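# Press the stapler arm down and let it spring back

## Task

Push the stapler's arm firmly down until it bottoms out, hold it there briefly, then release so it springs back up. The stapler must remain upright and at its original spot on the table throughout; a press does not count, and the task fails, if the stapler is tipped over or shifted out of place.

## Robot and tools

Robot: the upper body of a humanoid on a stand just past the table's -x edge, facing about +x. Only the right arm (seven joints, with cheap drives that have play and weak wrist motors) and its right hand (thumb plus index and middle fingers) move. The body may sit slightly turned or tilted relative to the table.

Scene frame (used in results): the table top is z = 0 with +z up, +x runs across the table away from the robot, and the robot's right is -y. The table's near edge is at x = 0.18 m. The right shoulder sits roughly 0.28 m above the pelvis (pelvis is 0.01 to 0.14 m above the table), 0.14 m toward -y and 0.06 m toward +x; the hand point cannot get farther than 0.55 m from it. Printed positions and orientations may be wrong by a few centimetres, more at long reach.

Hand point: a spot fixed to the palm, 0.06 m out from the palm face where a three-finger pinch would meet. Its own axes: +y out of the palm (the thumb side, where held objects sit), +z along the straightened fingers, +x across the palm from the index toward the middle finger. Flat fingers extend 0.095 m past it along +z; the thumb tip is 0.035 m past it along +y. Turning +y downward gives a top-down approach, e.g. to press on the stapler arm. The wrist camera and its clamp, on the index side, can collide with things.

execute_actions(actions, cameras): actions is a list of actions run one after another; each action is a list of 1 to 15 rows, each row lasting one 1/30 s step; if fewer than 15 rows are given, the final row is held for the remaining steps (each action is 0.5 s). Each row has exactly 13 numbers, all between -1 and 1, in this order: dx, dy, dz, rx, ry, rz, thumb_0, thumb_1, thumb_2, middle_0, middle_1, index_0, index_1. There is one list for the single right arm.
- dx, dy, dz, rx, ry, rz: an offset, not a pose, measured in the Hand target's own axes from the Hand target as it was when that action began. Every row of an action is relative to that same start, not the preceding row. A new action starts from the updated target, so sending the same offset again keeps moving. Scale: 1.0 = 0.6 m for translation and 180 degrees for rotation; rx, ry, rz form one rotation vector.
- The seven hand numbers are absolute motor goal angles scaled between each hinge's limits. thumb_0 swivels the thumb (+1 = +60 degrees toward the middle finger side, -1 = -60 degrees toward the index side) without closing it. For the other six, +1 is open and -1 is closed: thumb_1 (+35 to -60 degrees, straight at +0.26), thumb_2 (0 to -100), each finger's _0 knuckle (0 to +90) and _1 tip link (0 to +100). Zero is a real command; to keep the hand unchanged, resend your previous seven values.
- cameras: list of names (cam_head, cam_wrist); omitted, null or ["all"] gives both, [] gives none; an unknown name invalidates the call. An empty actions list just reports state and all lines.

zoom_image(camera, region): camera is cam_head or cam_wrist; region is [x0, y0, x1, y1] in pixels of that camera's latest full image (896x504, origin top-left), no bigger than 504 by 504. Only cameras included in the newest result can be zoomed.

finished_scene(scene): scene is the integer number of the current scene. It closes the scene permanently; the goal must hold with the robot not touching anything. Tool calls after it in the same reply apply to the next scene.

Motion behaviour: each step, the command is clipped to at most 70 mm and 16 degrees from the measured hand pose, then reached by damped inverse kinematics (position favoured). Joints move at most 2.4 rad/s. The arm lags and overshoots slightly; chained actions and long moves tend to fall short, and big rotations can swing the elbow. The Hand target line is your last command after clipping and is the base for the next offset. If the hand rests short of it, waiting will not help; send the remaining distance. After pushing on something, or if the target was dragged, command back past the hand point to release.

Fingers act as soft springs toward their goals: force only while the goal lies beyond the contact. A free hinge needs a goal change of about 0.06 to 0.07 (0.17 for thumb_0) before moving and halts about that much short. Large goal jumps move fingers at full speed.

Result lines: end_effector_position (m) and end_effector_quat_wxyz in the scene frame; Hand target; hand_goal and hand_position (seven values in command order); hand_torque_nm (positive toward -1, not contact force); Joint positions, velocities (shown only when above noise; "within noise" otherwise) and torques (total drive output including gravity, with per-unit offset, scale and noise; positive toward larger position). Joint ranges in rad: shoulder pitch -2.800 to 2.670, shoulder roll -2.252 to 0.000, shoulder yaw -2.618 to 2.618, elbow -1.047 to 2.094, wrist roll -1.972 to 1.972, wrist pitch -1.614 to 1.614, wrist yaw -1.614 to 1.614. Results arrive once the robot is still (up to 3 s later). The simulation keeps running while you think, holding the last command.

Heat: holding loads, a stretched arm or pushing against an unreachable pose warms motors. MOTOR HOT appears at 90 °C; at 120 °C an OVER-TEMPERATURE FAULT drops the arm for 30 to 60 s or more, possibly without warning. So press briefly, then back off.

Avoid: knocking or sliding the stapler, anything leaving the table, dropping or releasing moving parts, slamming, hard hits and excessive pushes. Move smoothly.

Cameras: cam_head 896x504, K=[[620.419, 0, 446.217], [0, 620.419, 251.774], [0, 0, 1]], fovy 44.212 deg; cam_wrist 896x504, K=[[384.901, 0, 447.08], [0, 384.901, 250.933], [0, 0, 1]], fovy 66.427 deg, with notable radial distortion.

Each tool is called after "Emit:" as name(argument=value, ...), one argument or row to a line, values as JSON.

## Session

Emit:
execute_actions(
  actions=[],
)

Scene clock: 0.00 s.
end_effector_position=(+0.2118, -0.1899, +0.2958) hand_goal=(+0.000, +0.263, +1.000, +1.000, +1.000, +1.000, +1.000) hand_position=(+0.000, +0.263, +1.000, +1.000, +1.000, +1.000, +1.000) hand_torque_nm=(+0.00, +0.00, +0.00, +0.00, +0.00, +0.00, +0.00) end_effector_quat_wxyz=(+0.710, -0.602, +0.178, -0.319)
Joint positions: [0.403 -0.922 -1.025 -0.576 0.135 -0.859 0.389]
Joint velocities: within noise
Joint torques (N m): no reading
Hand target: +0.2118, -0.1899, +0.2958; +0.710, -0.602, +0.178, -0.319

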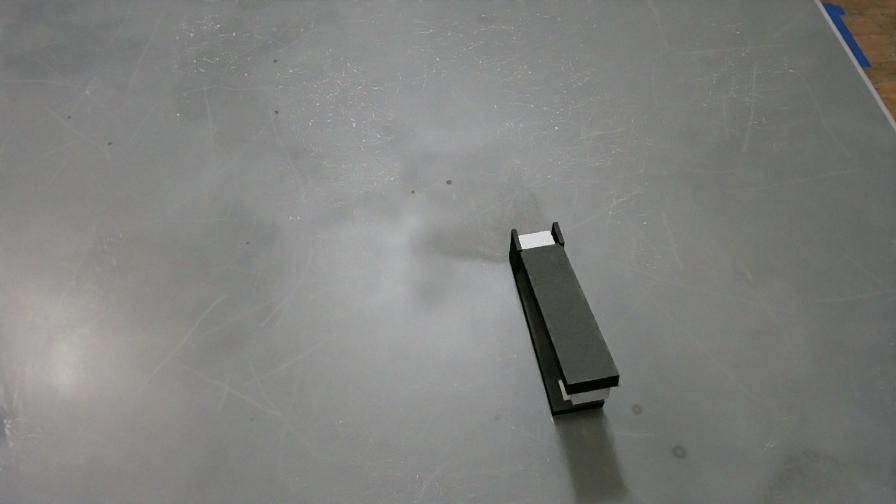

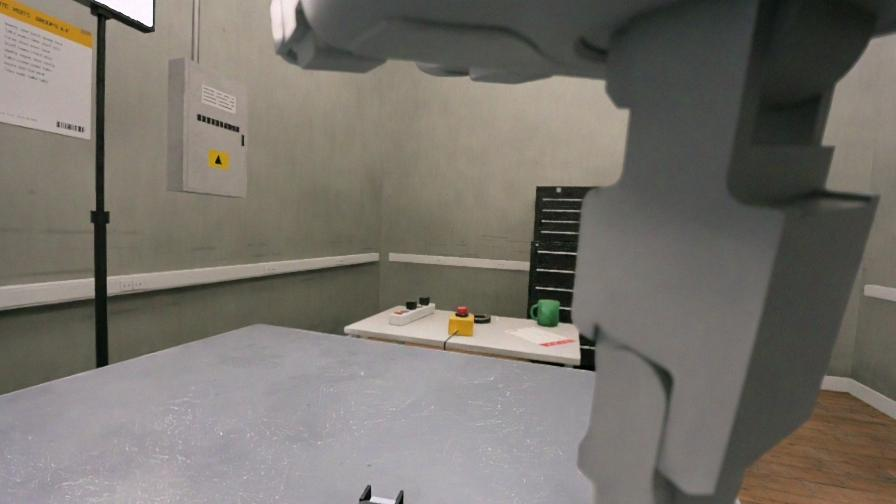

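Emit:
execute_actions(
  actions=[
    [[0,0,0,-0.04,0,0,0,1,1,0.6,0.6,0.6,0.6],[0,0,0,-0.08,0,0,0,1,1,0.2,0.2,0.2,0.2],[0,0,0,-0.12,0,0,0,1,1,-0.2,-0.2,-0.2,-0.2],[0,0,0,-0.16,0,0,0,1,1,-0.6,-0.6,-0.6,-0.6],[0,0,0,-0.2,0,0,0,1,1,-1,-1,-1,-1]],
    [[0,0,0,-0.04,0,0,0,1,1,-1,-1,-1,-1],[0,0,0,-0.08,0,0,0,1,1,-1,-1,-1,-1],[0,0,0,-0.12,0,0,0,1,1,-1,-1,-1,-1],[0,0,0,-0.16,0,0,0,1,1,-1,-1,-1,-1],[0,0,0,-0.2,0,0,0,1,1,-1,-1,-1,-1]],
  ],
)

Scene clock: 9.20 s.
end_effector_position=(+0.2117, -0.1874, +0.2979) hand_goal=(+0.000, +1.000, +1.000, -1.000, -1.000, -1.000, -1.000) hand_position=(+0.000, +0.913, +1.000, -0.919, -0.938, -0.919, -0.938) hand_torque_nm=(+0.00, -0.11, +0.00, +0.10, +0.08, +0.10, +0.08) end_effector_quat_wxyz=(-0.224, +0.906, -0.321, +0.159)
Joint positions: [0.681 -1.958 -1.444 -0.615 0.407 0.02 1.199]
Joint torques (N m): [-1.25 -0.98 -1.41 3.11 -0.03 0.22 -0.19]
Hand target: +0.2118, -0.1899, +0.2958; -0.220, +0.904, -0.332, +0.154
Off the commanded pose: 0.003 m, 1 deg.

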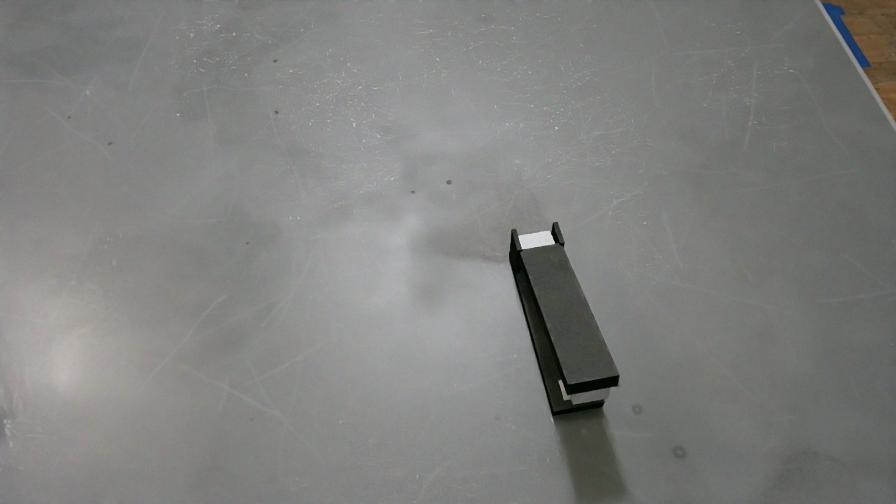

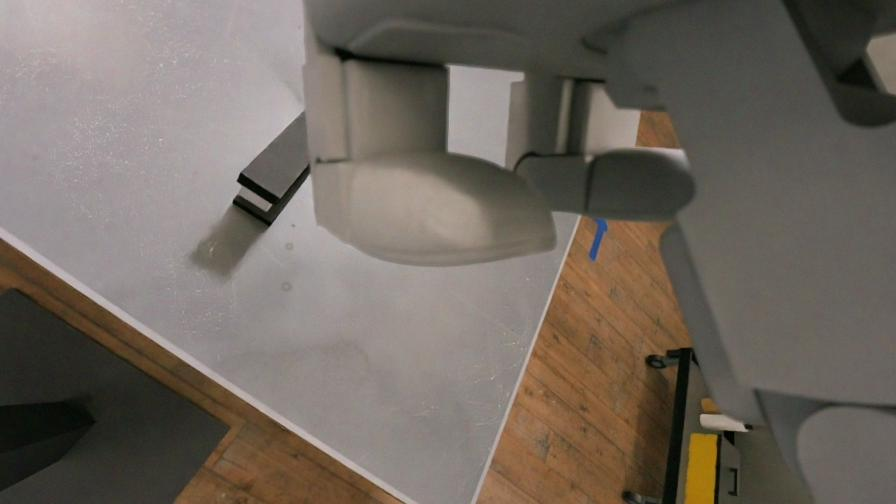

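Emit:
execute_actions(
  actions=[
    [[0.001,-0.006,0.015,0,0,0,0,1,1,-1,-1,-1,-1],[0.003,-0.013,0.035,0,0,0,0,1,1,-1,-1,-1,-1],[0.004,-0.02,0.055,0,0,0,0,1,1,-1,-1,-1,-1],[0.006,-0.03,0.08,0,0,0,0,1,1,-1,-1,-1,-1],[0.008,-0.04,0.105,0,0,0,0,1,1,-1,-1,-1,-1],[0.01,-0.05,0.13,0,0,0,0,1,1,-1,-1,-1,-1],[0.013,-0.06,0.15,0,0,0,0,1,1,-1,-1,-1,-1]],
    [[0.003,-0.012,0.03,0,0,0,0,1,1,-1,-1,-1,-1],[0.006,-0.024,0.06,0,0,0,0,1,1,-1,-1,-1,-1],[0.009,-0.036,0.09,0,0,0,0,1,1,-1,-1,-1,-1],[0.011,-0.048,0.12,0,0,0,0,1,1,-1,-1,-1,-1],[0.013,-0.058,0.14,0,0,0,0,1,1,-1,-1,-1,-1]],
  ],
)

Scene clock: 23.70 s.
end_effector_position=(+0.3222, -0.1099, +0.1946) hand_goal=(+0.000, +1.000, +1.000, -1.000, -1.000, -1.000, -1.000) hand_position=(+0.000, +0.914, +1.000, -0.922, -0.939, -0.922, -0.939) hand_torque_nm=(+0.00, -0.11, +0.00, +0.10, +0.08, +0.10, +0.08) end_effector_quat_wxyz=(-0.551, +0.748, -0.265, +0.259)
Joint positions: [1.437 -2.218 -1.423 -0.476 -0.038 0.078 -0.149]
Joint torques (N m): [-2.64 1.2 -3.03 1.16 -0.09 0.06 -1.03]
Hand target: +0.3347, -0.1003, +0.1844; -0.440, +0.818, -0.294, +0.224
Off the commanded pose: 0.019 m, 45 deg; orientation clipped.
joint sent to its limit — joint 2 (shoulder roll), lower limit. The joint targets are off in position and orientation.

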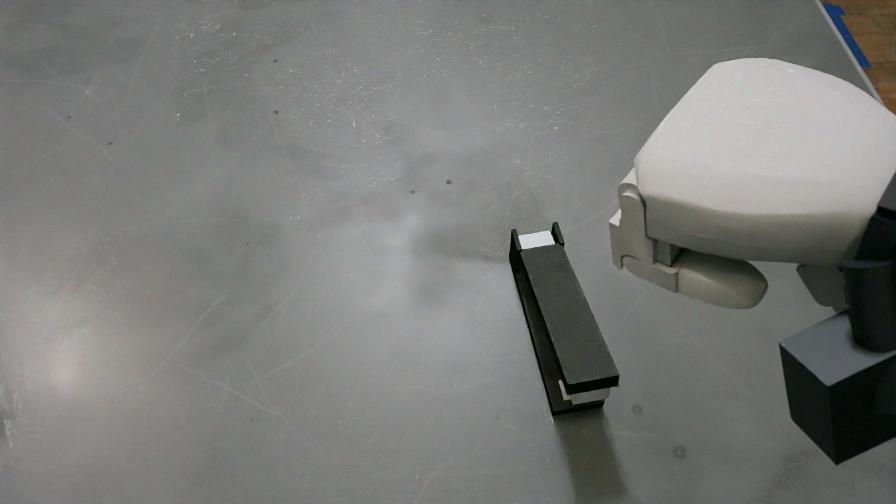

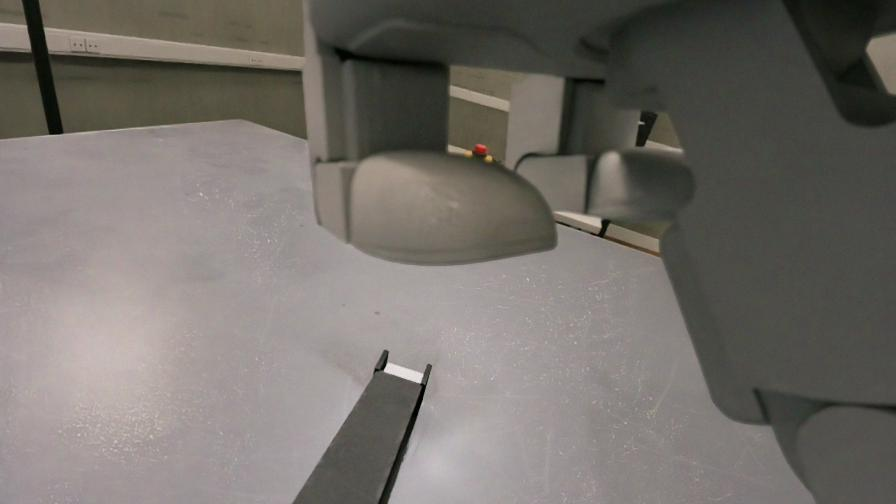

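Emit:
execute_actions(
  actions=[
    [[-0.001,-0.01,-0.04,0,0,0,0,1,1,-1,-1,-1,-1],[-0.003,-0.025,-0.09,0,0,0,0,1,1,-1,-1,-1,-1],[-0.005,-0.04,-0.14,-0.01,0.028,0.057,0,1,1,-1,-1,-1,-1],[-0.007,-0.055,-0.19,-0.02,0.057,0.115,0,1,1,-1,-1,-1,-1],[-0.007,-0.055,-0.19,-0.031,0.086,0.173,0,1,1,-1,-1,-1,-1]],
    [[0,0,0,-0.01,0.028,0.057,0,1,1,-1,-1,-1,-1],[0,0,0,-0.02,0.057,0.115,0,1,1,-1,-1,-1,-1],[0,0,0,-0.031,0.086,0.173,0,1,1,-1,-1,-1,-1]],
  ],
)

Emit:
execute_actions(
  actions=[
    [[0,0,0,-0.01,0.028,0.057,0,1,1,-1,-1,-1,-1],[0,0,0,-0.02,0.057,0.115,0,1,1,-1,-1,-1,-1],[0,0,0,-0.031,0.086,0.173,0,1,1,-1,-1,-1,-1]],
    [[0,0,0,-0.01,0.028,0.057,0,1,1,-1,-1,-1,-1],[0,0,0,-0.02,0.057,0.115,0,1,1,-1,-1,-1,-1],[0,0,0,-0.031,0.086,0.173,0,1,1,-1,-1,-1,-1]],
  ],
)

Scene clock: 34.47 s.
end_effector_position=(+0.2668, -0.1525, +0.2654) hand_goal=(+0.000, +1.000, +1.000, -1.000, -1.000, -1.000, -1.000) hand_position=(+0.000, +0.914, +1.000, -0.922, -0.939, -0.922, -0.939) hand_torque_nm=(+0.00, -0.11, +0.00, +0.10, +0.08, +0.09, +0.08) end_effector_quat_wxyz=(+0.315, -0.506, +0.791, -0.136)
Joint positions: [1.124 -2.119 -1.759 -0.453 1.037 1.11 0.435]
Joint torques (N m): [-4.31 0.12 -2.75 2.39 -0.01 -0.32 -0.54]
Hand target: +0.2697, -0.1500, +0.2705; +0.324, -0.502, +0.790, -0.140
Off the commanded pose: 0.006 m, 1 deg.

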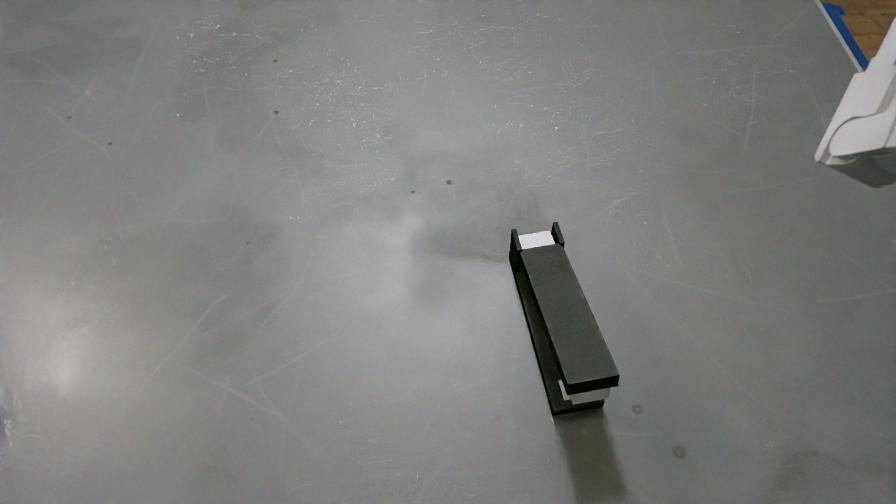

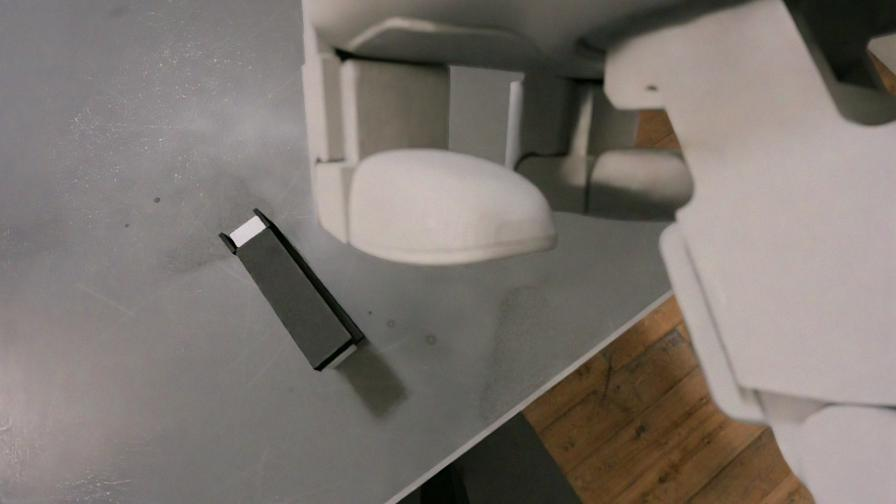

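Scene clock: 35.77 s.
end_effector_position=(+0.2700, -0.1508, +0.2732) hand_goal=(+0.000, +1.000, +1.000, -1.000, -1.000, -1.000, -1.000) hand_position=(+0.000, +0.914, +1.000, -0.922, -0.941, -0.922, -0.941) hand_torque_nm=(+0.00, -0.11, +0.00, +0.10, +0.08, +0.09, +0.08) end_effector_quat_wxyz=(+0.114, -0.142, +0.980, +0.076)
Joint positions: [1.216 -2.218 -1.718 0.201 1.98 1.508 -0.028]
Joint torques (N m): [-2.95 0.5 -1.53 1.78 0.56 -0.62 0.38]
Hand target: +0.2697, -0.1500, +0.2705; +0.095, -0.025, +0.995, +0.007
Off the commanded pose: 0.003 m, 19 deg; orientation clipped.
joint sent to its limit — joint 2 (shoulder roll), lower limit; joint 5 (wrist roll), upper limit. The joint targets are off in orientation, not in position.

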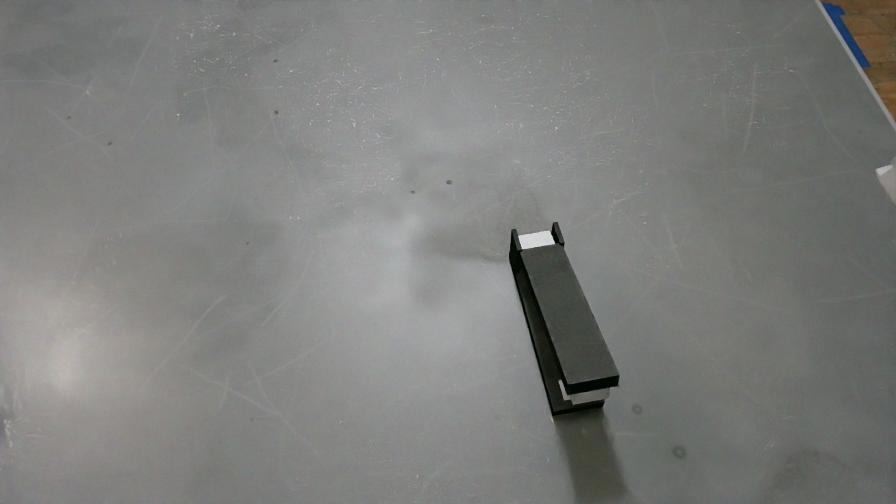

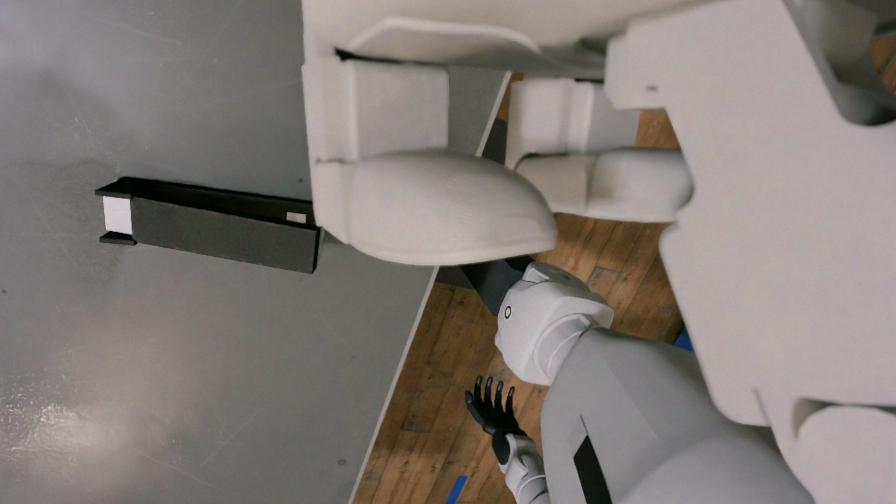

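Emit:
execute_actions(
  actions=[
    [[0,0,0,0.01,-0.028,-0.057,0,1,1,-1,-1,-1,-1],[0,0,0,0.02,-0.057,-0.115,0,1,1,-1,-1,-1,-1],[0,0,0,0.031,-0.086,-0.173,0,1,1,-1,-1,-1,-1]],
    [[0,0,0,0.01,-0.028,-0.057,0,1,1,-1,-1,-1,-1],[0,0,0,0.02,-0.057,-0.115,0,1,1,-1,-1,-1,-1],[0,0,0,0.031,-0.086,-0.173,0,1,1,-1,-1,-1,-1]],
    [[0,0,0,0.01,-0.028,-0.057,0,1,1,-1,-1,-1,-1],[0,0,0,0.02,-0.057,-0.115,0,1,1,-1,-1,-1,-1],[0,0,0,0.031,-0.086,-0.173,0,1,1,-1,-1,-1,-1]],
    [[0,0,0,0.01,-0.028,-0.057,0,1,1,-1,-1,-1,-1],[0,0,0,0.02,-0.057,-0.115,0,1,1,-1,-1,-1,-1],[0,0,0,0.031,-0.086,-0.173,0,1,1,-1,-1,-1,-1]],
    [[0,0,0,0.06,0,0,0,1,1,-1,-1,-1,-1],[0,0,0,0.12,0,0,0,1,1,-1,-1,-1,-1],[0,0,0,0.18,0,0,0,1,1,-1,-1,-1,-1]],
    [[0,0,0,0.06,0,0,0,1,1,-1,-1,-1,-1],[0,0,0,0.12,0,0,0,1,1,-1,-1,-1,-1],[0,0,0,0.18,0,0,0,1,1,-1,-1,-1,-1]],
  ],
)

Scene clock: 47.00 s.
end_effector_position=(+0.2680, -0.1484, +0.2746) hand_goal=(+0.000, +1.000, +1.000, -1.000, -1.000, -1.000, -1.000) hand_position=(+0.000, +0.937, +1.000, -0.941, -0.941, -0.941, -0.941) hand_torque_nm=(+0.00, -0.08, +0.00, +0.07, +0.08, +0.07, +0.08) end_effector_quat_wxyz=(+0.820, -0.457, +0.117, -0.325)
Joint positions: [1.306 -1.734 -0.959 -0.519 -0.419 -0.322 -1.309]
Joint torques (N m): [-0.72 0.16 -1.44 0.57 0.25 0.22 -1.04]
Hand target: +0.2697, -0.1500, +0.2705; +0.823, -0.449, +0.116, -0.329
Off the commanded pose: 0.005 m, 1 deg.

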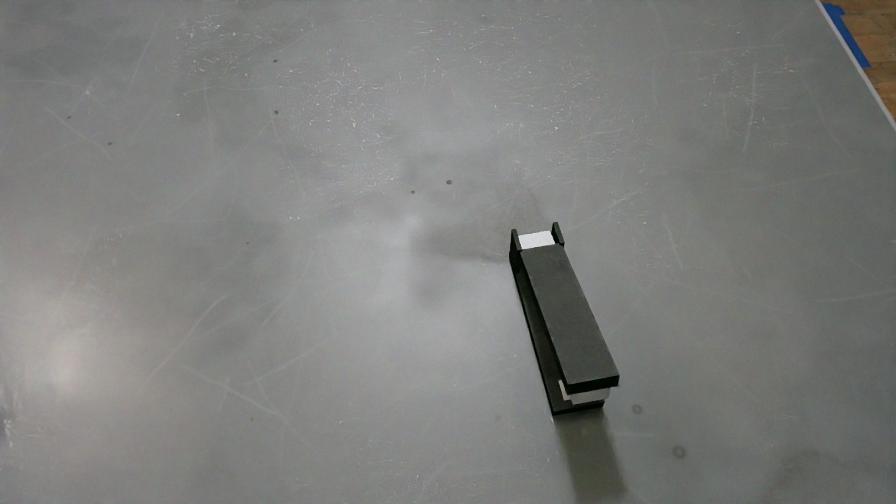

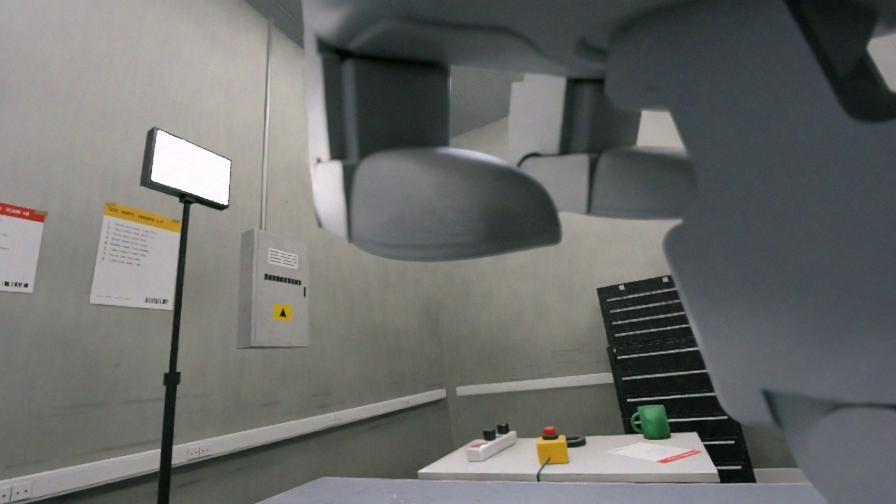

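Emit:
execute_actions(
  actions=[
    [[0,0,0,0.007,0.04,0.044,0,1,1,-1,-1,-1,-1],[0,0,0,0.014,0.08,0.088,0,1,1,-1,-1,-1,-1],[0,0,0,0.02,0.12,0.132,0,1,1,-1,-1,-1,-1]],
    [[0,0,0,0.007,0.04,0.044,0,1,1,-1,-1,-1,-1],[0,0,0,0.014,0.08,0.088,0,1,1,-1,-1,-1,-1],[0,0,0,0.02,0.12,0.132,0,1,1,-1,-1,-1,-1]],
  ],
  cameras=[],
)

Emit:
execute_actions(
  actions=[
    [[0,0,0,0.007,0.04,0.044,0,1,1,-1,-1,-1,-1],[0,0,0,0.014,0.08,0.088,0,1,1,-1,-1,-1,-1],[0,0,0,0.02,0.12,0.132,0,1,1,-1,-1,-1,-1]],
  ],
)

Scene clock: 50.67 s.
end_effector_position=(+0.2710, -0.1485, +0.2716) hand_goal=(+0.000, +1.000, +1.000, -1.000, -1.000, -1.000, -1.000) hand_position=(+0.000, +0.939, +1.000, -0.942, -0.941, -0.942, -0.941) hand_torque_nm=(+0.00, -0.08, +0.00, +0.07, +0.08, +0.07, +0.08) end_effector_quat_wxyz=(+0.814, -0.172, +0.542, -0.122)
Joint positions: [1.435 -1.858 -0.811 -0.506 0.473 -0.833 -1.166]
Joint torques (N m): [-1.08 1.82 -1.53 -1.04 0.46 -1.08 -0.3]
Hand target: +0.2697, -0.1500, +0.2705; +0.810, -0.168, +0.549, -0.122
Off the commanded pose: 0.002 m, 1 deg.

Scene clock: 51.57 s.
end_effector_position=(+0.2685, -0.1502, +0.2678) hand_goal=(+0.000, +1.000, +1.000, -1.000, -1.000, -1.000, -1.000) hand_position=(+0.000, +0.939, +1.000, -0.942, -0.941, -0.942, -0.941) hand_torque_nm=(+0.00, -0.08, +0.00, +0.07, +0.08, +0.07, +0.08) end_effector_quat_wxyz=(+0.707, +0.002, +0.708, +0.001)
Joint positions: [1.509 -1.835 -0.755 -0.679 1.051 -0.938 -0.832]
Joint torques (N m): [-1.76 1.8 -2.08 -1.49 0.19 -1.03 0.06]
Hand target: +0.2697, -0.1500, +0.2705; +0.706, -0.001, +0.709, +0.001
Off the commanded pose: 0.003 m, 0 deg.

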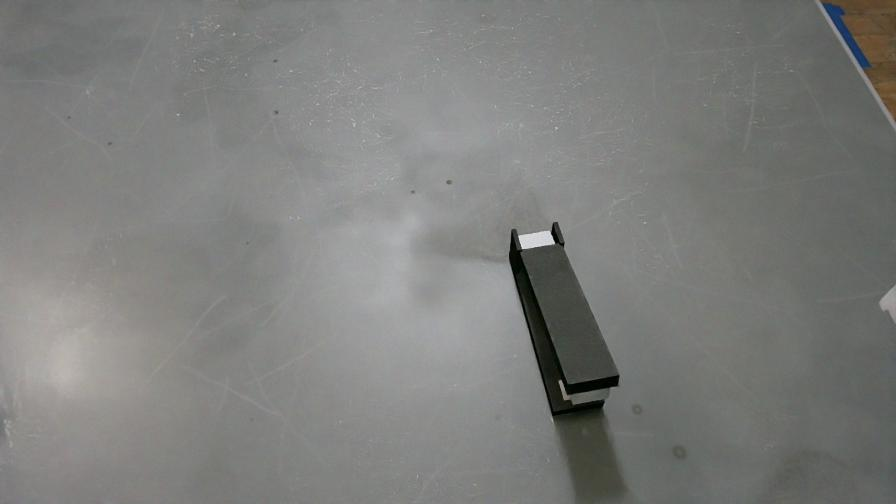

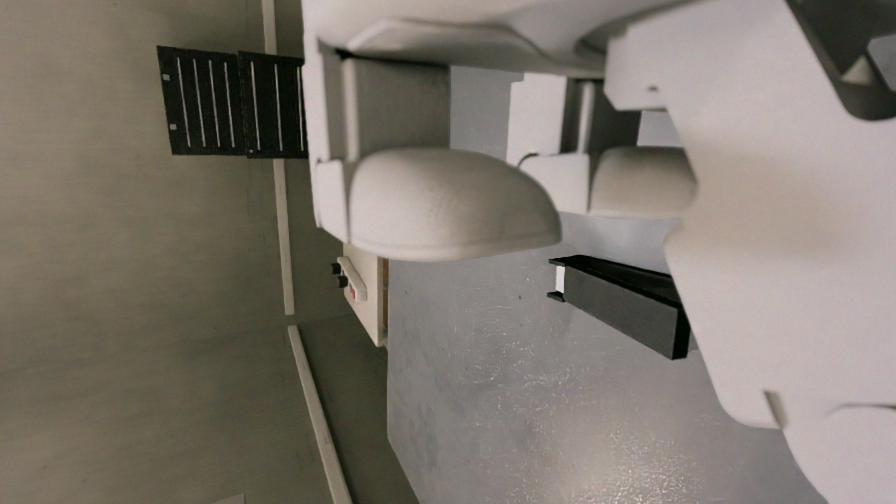

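Emit:
execute_actions(
  actions=[
    [[0,-0.04,-0.01,0,0,0,0,1,1,-1,-1,-1,-1],[0,-0.09,-0.02,0,0,0,0,1,1,-1,-1,-1,-1],[0,-0.14,-0.03,0,0,0,0,1,1,-1,-1,-1,-1],[0,-0.19,-0.04,0,0,0,0,1,1,-1,-1,-1,-1],[0,-0.24,-0.05,0,0,0,0,1,1,-1,-1,-1,-1],[0,-0.28,-0.05,0,0,0,0,1,1,-1,-1,-1,-1]],
    [[0,0,0,0,0,0,0,1,1,-1,-1,-1,-1]],
  ],
  cameras=[],
)

Scene clock: 56.33 s.
end_effector_position=(+0.2403, -0.3156, +0.2716) hand_goal=(+0.000, +1.000, +1.000, -1.000, -1.000, -1.000, -1.000) hand_position=(+0.000, +0.940, +1.000, -0.942, -0.941, -0.942, -0.941) hand_torque_nm=(+0.00, -0.08, +0.00, +0.07, +0.08, +0.07, +0.08) end_effector_quat_wxyz=(+0.706, -0.005, +0.708, +0.002)
Joint positions: [1.28 -1.575 -0.526 0.002 1.979 -0.894 0.565]
Joint torques (N m): [-0.71 0.02 -1.45 2.03 0.64 -0.99 0.09]
Hand target: +0.2401, -0.3180, +0.2707; +0.706, -0.001, +0.709, +0.001
Off the commanded pose: 0.003 m, 1 deg.
joint sent to its limit — joint 5 (wrist roll), upper limit. The joint targets still meet the commanded pose.

Emit:
execute_actions(
  actions=[
    [[0,0,0,0,0,0.06,0,1,1,-1,-1,-1,-1],[0,0,0,0,0,0.12,0,1,1,-1,-1,-1,-1],[0,0,0,0,0,0.18,0,1,1,-1,-1,-1,-1]],
    [[0.0,0,0,0,0,0.06,0,1,1,-1,-1,-1,-1],[0,0,0,0,0,0.12,0,1,1,-1,-1,-1,-1],[0,0,0,0,0,0.18,0,1,1,-1,-1,-1,-1]],
  ],
  cameras=[],
)

Scene clock: 59.33 s.
end_effector_position=(+0.2407, -0.3174, +0.2679) hand_goal=(+0.000, +1.000, +1.000, -1.000, -1.000, -1.000, -1.000) hand_position=(+0.000, +0.945, +1.000, -0.942, -0.943, -0.942, -0.943) hand_torque_nm=(+0.00, -0.07, +0.00, +0.07, +0.08, +0.07, +0.08) end_effector_quat_wxyz=(+0.596, +0.371, +0.607, +0.373)
Joint positions: [0.409 -0.755 -0.608 -0.07 1.981 0.399 0.342]
Joint torques (N m): [0.19 -3.4 -2.78 -3.14 0.75 -0.47 0.58]
Hand target: +0.2401, -0.3180, +0.2707; +0.596, +0.379, +0.599, +0.379
Off the commanded pose: 0.003 m, 1 deg.
joint sent to its limit — joint 5 (wrist roll), upper limit. The joint targets still meet the commanded pose.

Emit:
execute_actions(
  actions=[
    [[0,0,0,0,0,0.06,0,1,1,-1,-1,-1,-1],[0,0,0,0,0,0.12,0,1,1,-1,-1,-1,-1],[0,0,0,0,0,0.15,0,1,1,-1,-1,-1,-1]],
    [[0.0,0,0,0,0,-0.06,0,1,1,-1,-1,-1,-1],[0,0,0,0,0,-0.12,0,1,1,-1,-1,-1,-1],[0,0,0,0,0,-0.18,0,1,1,-1,-1,-1,-1]],
    [[0.0,0,0,0,0,-0.06,0,1,1,-1,-1,-1,-1],[0,0,0,0,0,-0.12,0,1,1,-1,-1,-1,-1],[0,0,0,0,0,-0.18,0,1,1,-1,-1,-1,-1]],
    [[0.0,0,0,0,0,-0.06,0,1,1,-1,-1,-1,-1],[0,0,0,0,0,-0.12,0,1,1,-1,-1,-1,-1],[0,0,0,0,0,-0.15,0,1,1,-1,-1,-1,-1]],
  ],
)

Scene clock: 63.63 s.
end_effector_position=(+0.2389, -0.3192, +0.2710) hand_goal=(+0.000, +1.000, +1.000, -1.000, -1.000, -1.000, -1.000) hand_position=(+0.000, +0.948, +1.000, -0.942, -0.943, -0.942, -0.943) hand_torque_nm=(+0.00, -0.07, +0.00, +0.07, +0.08, +0.07, +0.08) end_effector_quat_wxyz=(+0.708, +0.008, +0.706, +0.004)
Joint positions: [0.127 -0.714 -1.082 -0.122 0.774 0.489 0.741]
Joint torques (N m): [0.07 -6.75 -1.31 -2.56 0.29 -1.44 0.14]
Hand target: +0.2401, -0.3180, +0.2707; +0.706, -0.001, +0.709, +0.001
Off the commanded pose: 0.002 m, 1 deg.

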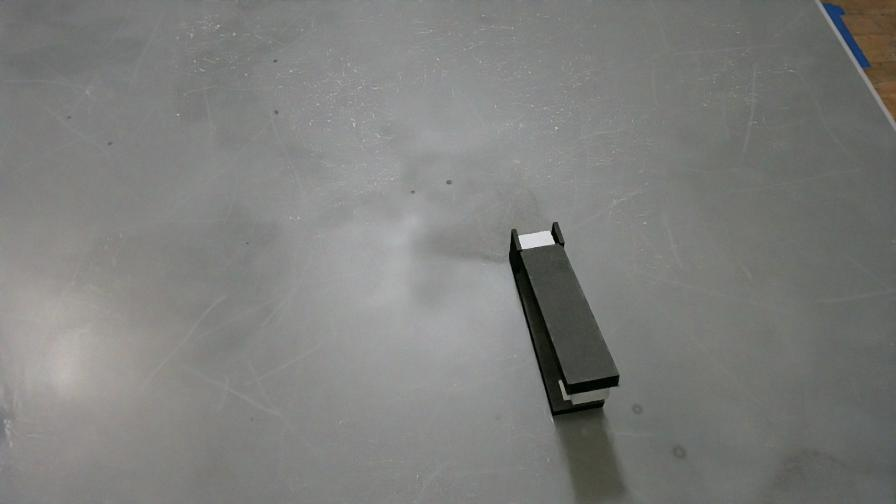

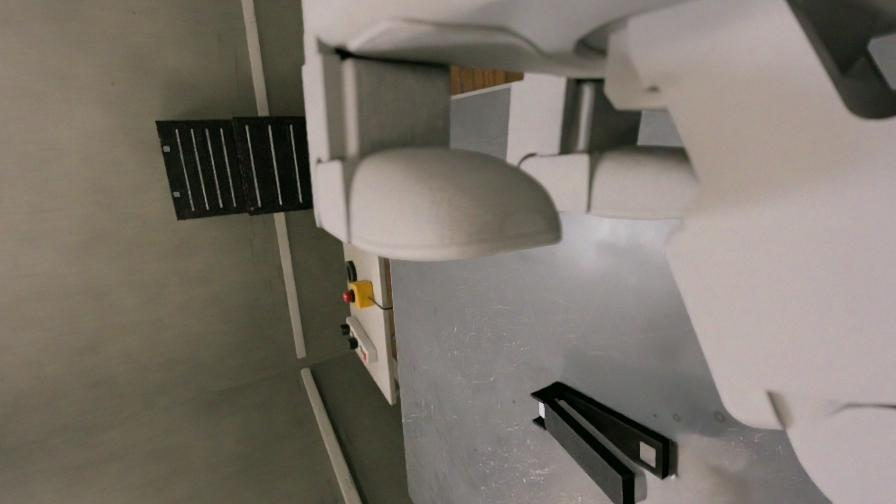

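Emit:
execute_actions(
  actions=[
    [[0.004,0.035,0.016,0,0.02,0,0,1,1,-1,-1,-1,-1],[0.008,0.07,0.033,0,0.045,0,0,1,1,-1,-1,-1,-1],[0.012,0.105,0.05,0,0.07,0,0,1,1,-1,-1,-1,-1],[0.016,0.14,0.066,0,0.093,0,0,1,1,-1,-1,-1,-1],[0.021,0.18,0.083,0,0.117,0,0,1,1,-1,-1,-1,-1],[0.025,0.215,0.1,0,0.14,0,0,1,1,-1,-1,-1,-1]],
    [[-0.003,0.035,0.016,0,0.02,0,0,1,1,-1,-1,-1,-1],[-0.006,0.07,0.033,0,0.045,0,0,1,1,-1,-1,-1,-1],[-0.009,0.105,0.05,0,0.07,0,0,1,1,-1,-1,-1,-1],[-0.012,0.14,0.066,0,0.093,0,0,1,1,-1,-1,-1,-1],[-0.016,0.18,0.083,0,0.117,0,0,1,1,-1,-1,-1,-1],[-0.019,0.215,0.1,0,0.14,0,0,1,1,-1,-1,-1,-1]],
  ],
)

Emit:
execute_actions(
  actions=[
    [[0,0,0,0,0.045,0,0,1,1,-1,-1,-1,-1],[0,0,0,0,0.09,0,0,1,1,-1,-1,-1,-1],[0,0,0,0,0.14,0,0,1,1,-1,-1,-1,-1]],
    [[0,0,0,0,0,0,0,1,1,-1,-1,-1,-1]],
  ],
)

Scene clock: 68.80 s.
end_effector_position=(+0.3516, -0.0625, +0.2359) hand_goal=(+0.000, +1.000, +1.000, -1.000, -1.000, -1.000, -1.000) hand_position=(+0.000, +0.948, +1.000, -0.942, -0.943, -0.942, -0.943) hand_torque_nm=(+0.00, -0.07, +0.00, +0.07, +0.08, +0.07, +0.08) end_effector_quat_wxyz=(+0.471, -0.100, +0.873, +0.073)
Joint positions: [-0.838 -0.456 -0.248 -0.371 1.286 1.579 -0.702]
Joint torques (N m): [-6.11 -1.96 -0.98 -1.24 0.59 -0.88 -0.04]
Hand target: +0.3585, -0.0598, +0.2399; +0.415, -0.055, +0.908, +0.034
Off the commanded pose: 0.008 m, 22 deg; orientation clipped.
joint sent to its limit — joint 6 (wrist pitch), upper limit. The joint targets are off in position and orientation.

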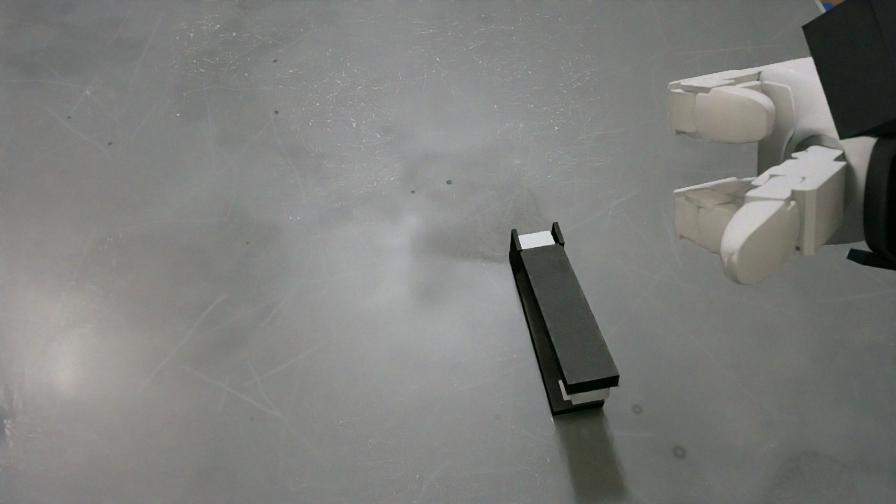

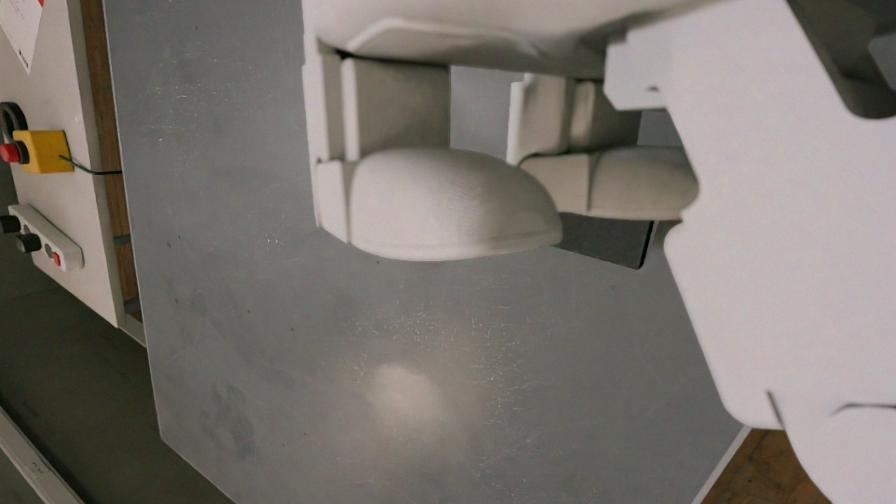

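Scene clock: 70.10 s.
end_effector_position=(+0.3563, -0.0596, +0.2328) hand_goal=(+0.000, +1.000, +1.000, -1.000, -1.000, -1.000, -1.000) hand_position=(+0.000, +0.948, +1.000, -0.942, -0.943, -0.942, -0.943) hand_torque_nm=(+0.00, -0.07, +0.00, +0.07, +0.08, +0.07, +0.08) end_effector_quat_wxyz=(+0.242, -0.146, +0.955, +0.091)
Joint positions: [-1.256 -0.747 0.261 0.374 1.978 1.57 -0.986]
Joint torques (N m): [-7.76 -3.98 -1.23 -0.8 0.83 -0.85 0.33]
Hand target: +0.3585, -0.0598, +0.2399; +0.225, -0.068, +0.971, +0.035
Off the commanded pose: 0.007 m, 11 deg; orientation clipped at the end of an earlier action of this call.
joint sent to its limit — joint 5 (wrist roll), upper limit. The joint targets are off in orientation, not in position.

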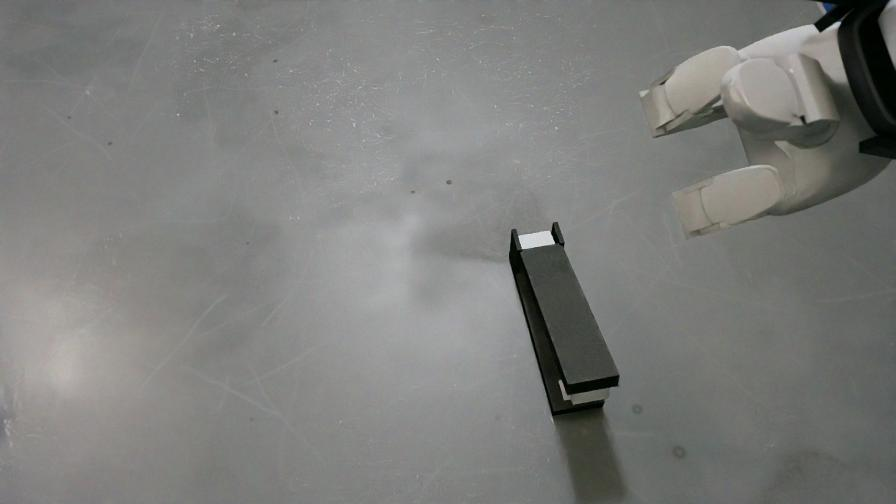

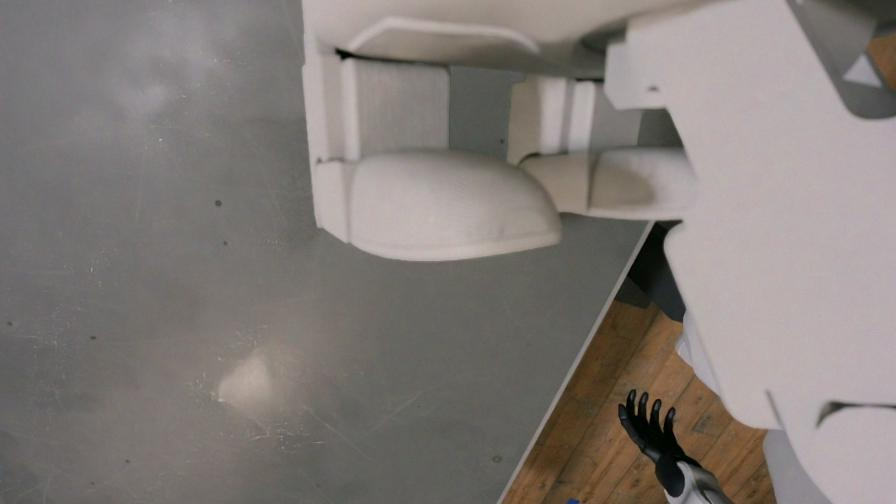

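Emit:
execute_actions(
  actions=[
    [[0.01,0.003,0.03,0,0,0,0,1,1,-1,-1,-1,-1],[0.028,0.007,0.06,0,0,0,0,1,1,-1,-1,-1,-1],[0.042,0.01,0.09,0,0,0,0,1,1,-1,-1,-1,-1],[0.056,0.014,0.12,0,0,0,0,1,1,-1,-1,-1,-1],[0.07,0.017,0.15,0,0,0,0,1,1,-1,-1,-1,-1],[0.083,0.02,0.177,0,0,0,0,1,1,-1,-1,-1,-1]],
  ],
)

Scene clock: 76.07 s.
end_effector_position=(+0.3583, -0.0444, +0.1265) hand_goal=(+0.000, +1.000, +1.000, -1.000, -1.000, -1.000, -1.000) hand_position=(+0.000, +0.948, +1.000, -0.942, -0.943, -0.942, -0.943) hand_torque_nm=(+0.00, -0.07, +0.00, +0.07, +0.08, +0.07, +0.08) end_effector_quat_wxyz=(+0.227, -0.067, +0.971, +0.033)
Joint positions: [-0.944 -0.588 0.35 0.221 1.633 1.241 -0.938]
Joint torques (N m): [-5.44 -2.17 -1.21 -1.48 0.21 -0.81 0.25]
Hand target: +0.3583, -0.0434, +0.1231; +0.225, -0.068, +0.971, +0.035
Off the commanded pose: 0.004 m, 0 deg.

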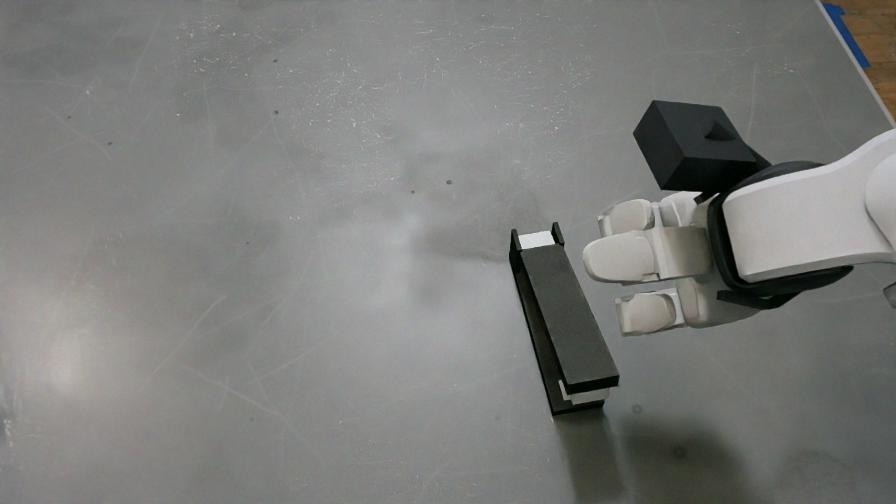

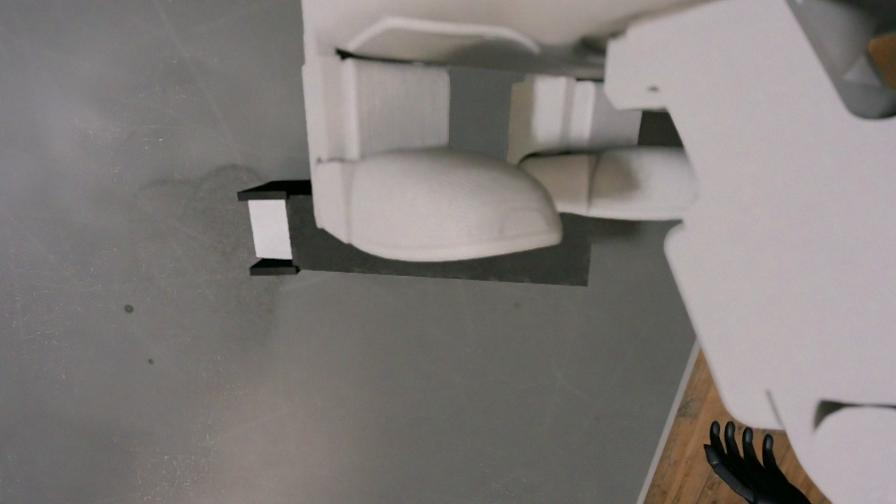

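Emit:
execute_actions(
  actions=[
    [[-0.003,0.013,0.006,0,0,0,0,1,1,-1,-1,-1,-1],[-0.006,0.027,0.012,0,0,0,0,1,1,-1,-1,-1,-1],[-0.009,0.04,0.018,0,0,0,0,1,1,-1,-1,-1,-1],[-0.011,0.055,0.026,0,0,0,0,1,1,-1,-1,-1,-1]],
  ],
)

Scene clock: 84.93 s.
end_effector_position=(+0.3609, -0.0086, +0.1088) hand_goal=(+0.000, +1.000, +1.000, -1.000, -1.000, -1.000, -1.000) hand_position=(+0.000, +0.948, +1.000, -0.942, -0.943, -0.942, -0.943) hand_torque_nm=(+0.00, -0.07, +0.00, +0.07, +0.08, +0.07, +0.08) end_effector_quat_wxyz=(+0.216, -0.068, +0.973, +0.038)
Joint positions: [-0.98 -0.441 0.412 0.322 1.539 1.168 -0.931]
Joint torques (N m): [-7.29 -2.09 -1.39 -1.66 0.22 -0.67 0.27]
Hand target: +0.3660, -0.0085, +0.1132; +0.225, -0.068, +0.971, +0.035
Off the commanded pose: 0.007 m, 1 deg.

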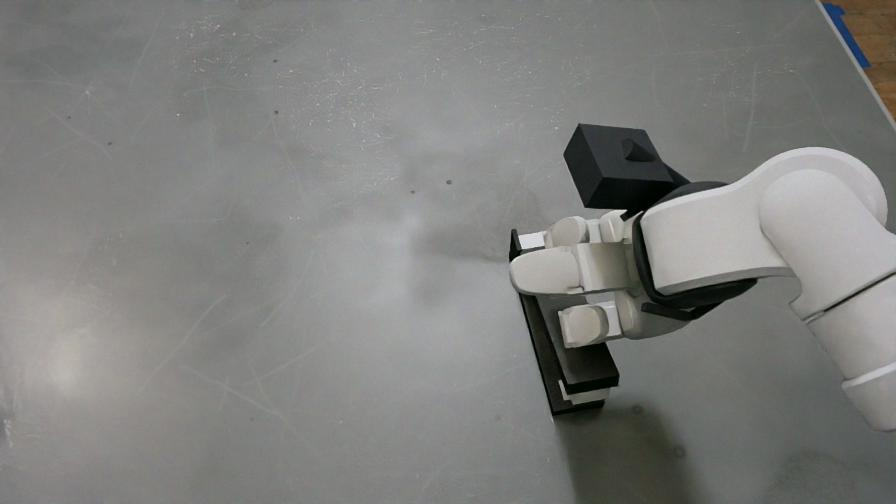

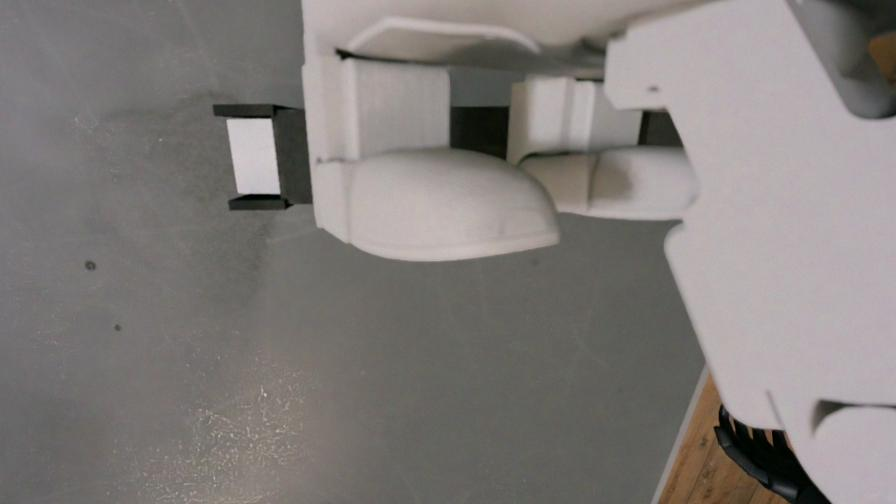

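Emit:
execute_actions(
  actions=[
    [[0.004,0,0.008,0,0,0,0,1,1,-1,-1,-1,-1],[0.008,0,0.016,0,0,0,0,1,1,-1,-1,-1,-1],[0.012,0,0.024,0,0,0,0,1,1,-1,-1,-1,-1],[0.015,-0.001,0.03,0,0,0,0,1,1,-1,-1,-1,-1]],
  ],
)

Scene clock: 87.60 s.
end_effector_position=(+0.3684, -0.0096, +0.0990) hand_goal=(+0.000, +1.000, +1.000, -1.000, -1.000, -1.000, -1.000) hand_position=(+0.000, +0.948, +1.000, -0.977, -0.943, -0.942, -0.943) hand_torque_nm=(+0.00, -0.07, +0.00, +0.03, +0.08, +0.07, +0.08) end_effector_quat_wxyz=(+0.231, -0.065, +0.970, +0.039)
Joint positions: [-0.98 -0.441 0.454 0.361 1.428 1.101 -0.803]
Joint torques (N m): [-5.67 -1.22 -0.74 -1.18 0.1 -0.7 0.19]
Hand target: +0.3659, -0.0084, +0.0931; +0.225, -0.068, +0.971, +0.035
Off the commanded pose: 0.006 m, 1 deg.

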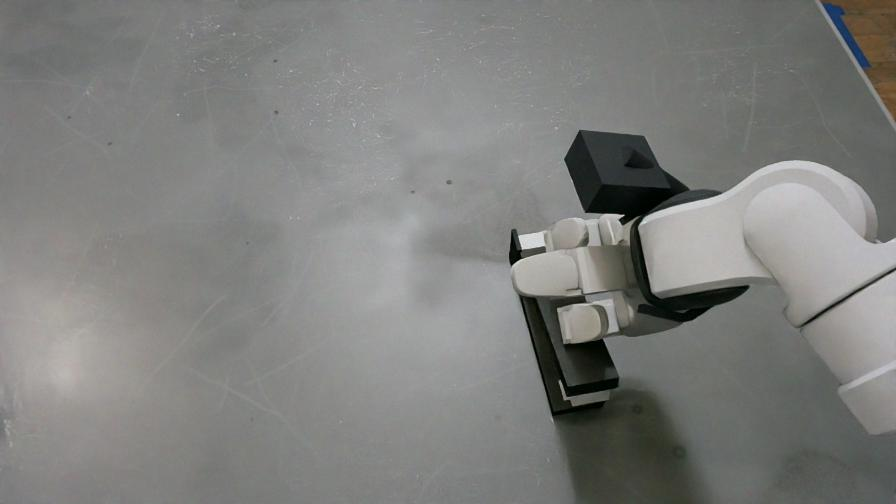

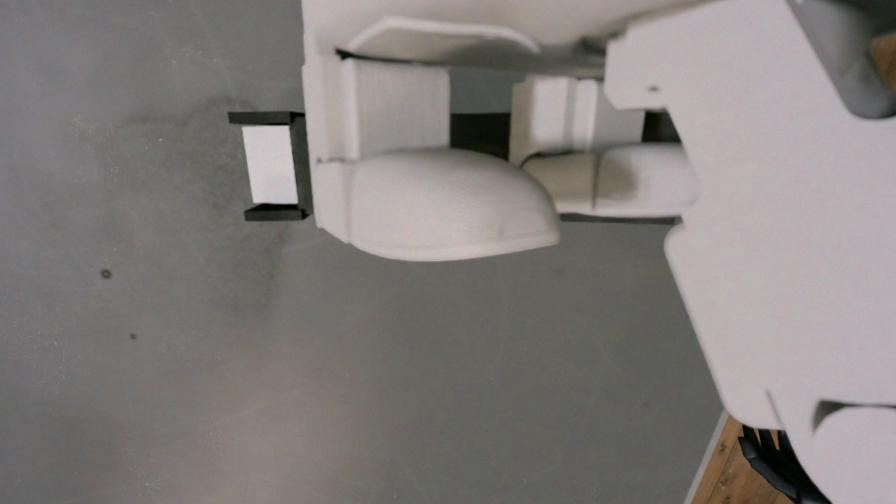

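Emit:
execute_actions(
  actions=[
    [[0.005,0,-0.017,0,0,0,0,1,1,-1,-1,-1,-1],[0.012,0,-0.028,0,0,0,0,1,1,-1,-1,-1,-1],[0.022,-0.002,-0.033,0,0,0,0,1,1,-1,-1,-1,-1]],
    [[0.004,0,0.008,0,0,0,0,1,1,-1,-1,-1,-1],[0.008,0,0.016,0,0,0,0,1,1,-1,-1,-1,-1],[0.012,0,0.024,0,0,0,0,1,1,-1,-1,-1,-1]],
  ],
)

Scene clock: 90.37 s.
end_effector_position=(+0.3509, -0.0075, +0.1024) hand_goal=(+0.000, +1.000, +1.000, -1.000, -1.000, -1.000, -1.000) hand_position=(+0.000, +0.948, +1.000, -0.979, -0.943, -0.942, -0.943) hand_torque_nm=(+0.00, -0.07, +0.00, +0.03, +0.08, +0.07, +0.08) end_effector_quat_wxyz=(+0.241, -0.071, +0.967, +0.045)
Joint positions: [-0.888 -0.458 0.426 0.201 1.494 1.108 -0.903]
Joint torques (N m): [-3.59 -2.03 -0.74 -1.14 0.08 -0.67 0.15]
Hand target: +0.3456, -0.0125, +0.0889; +0.225, -0.068, +0.971, +0.035
Off the commanded pose: 0.015 m, 2 deg.

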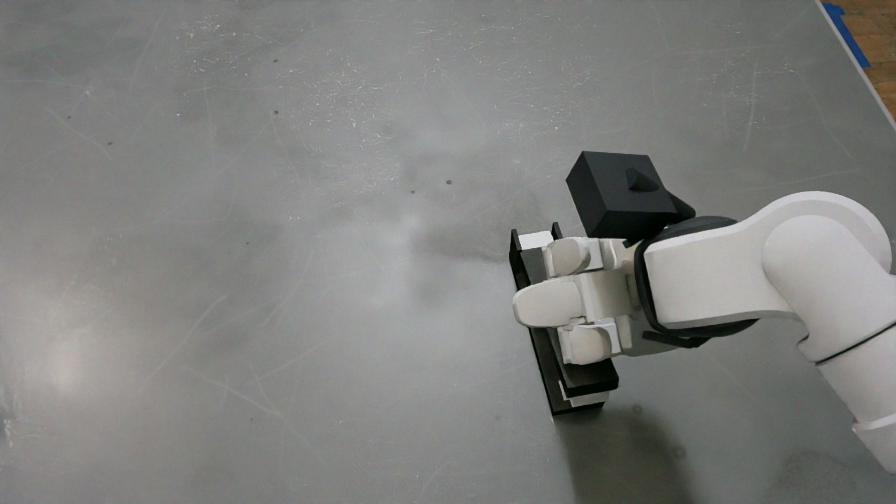

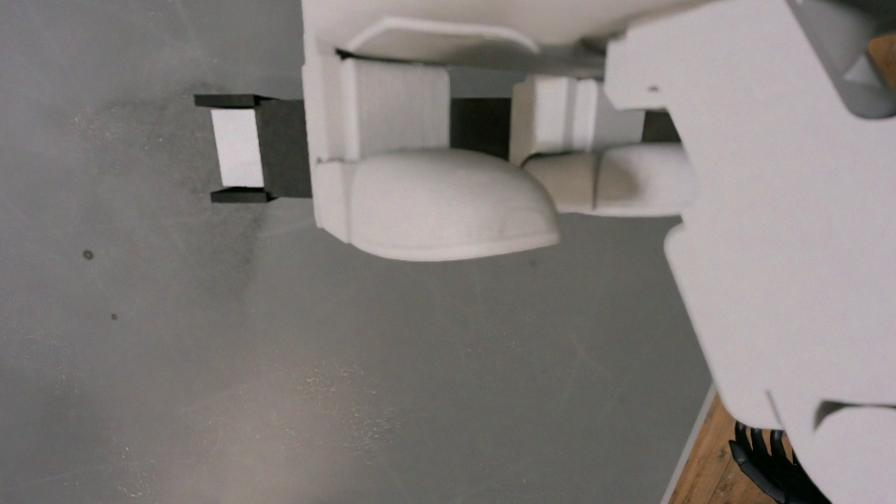

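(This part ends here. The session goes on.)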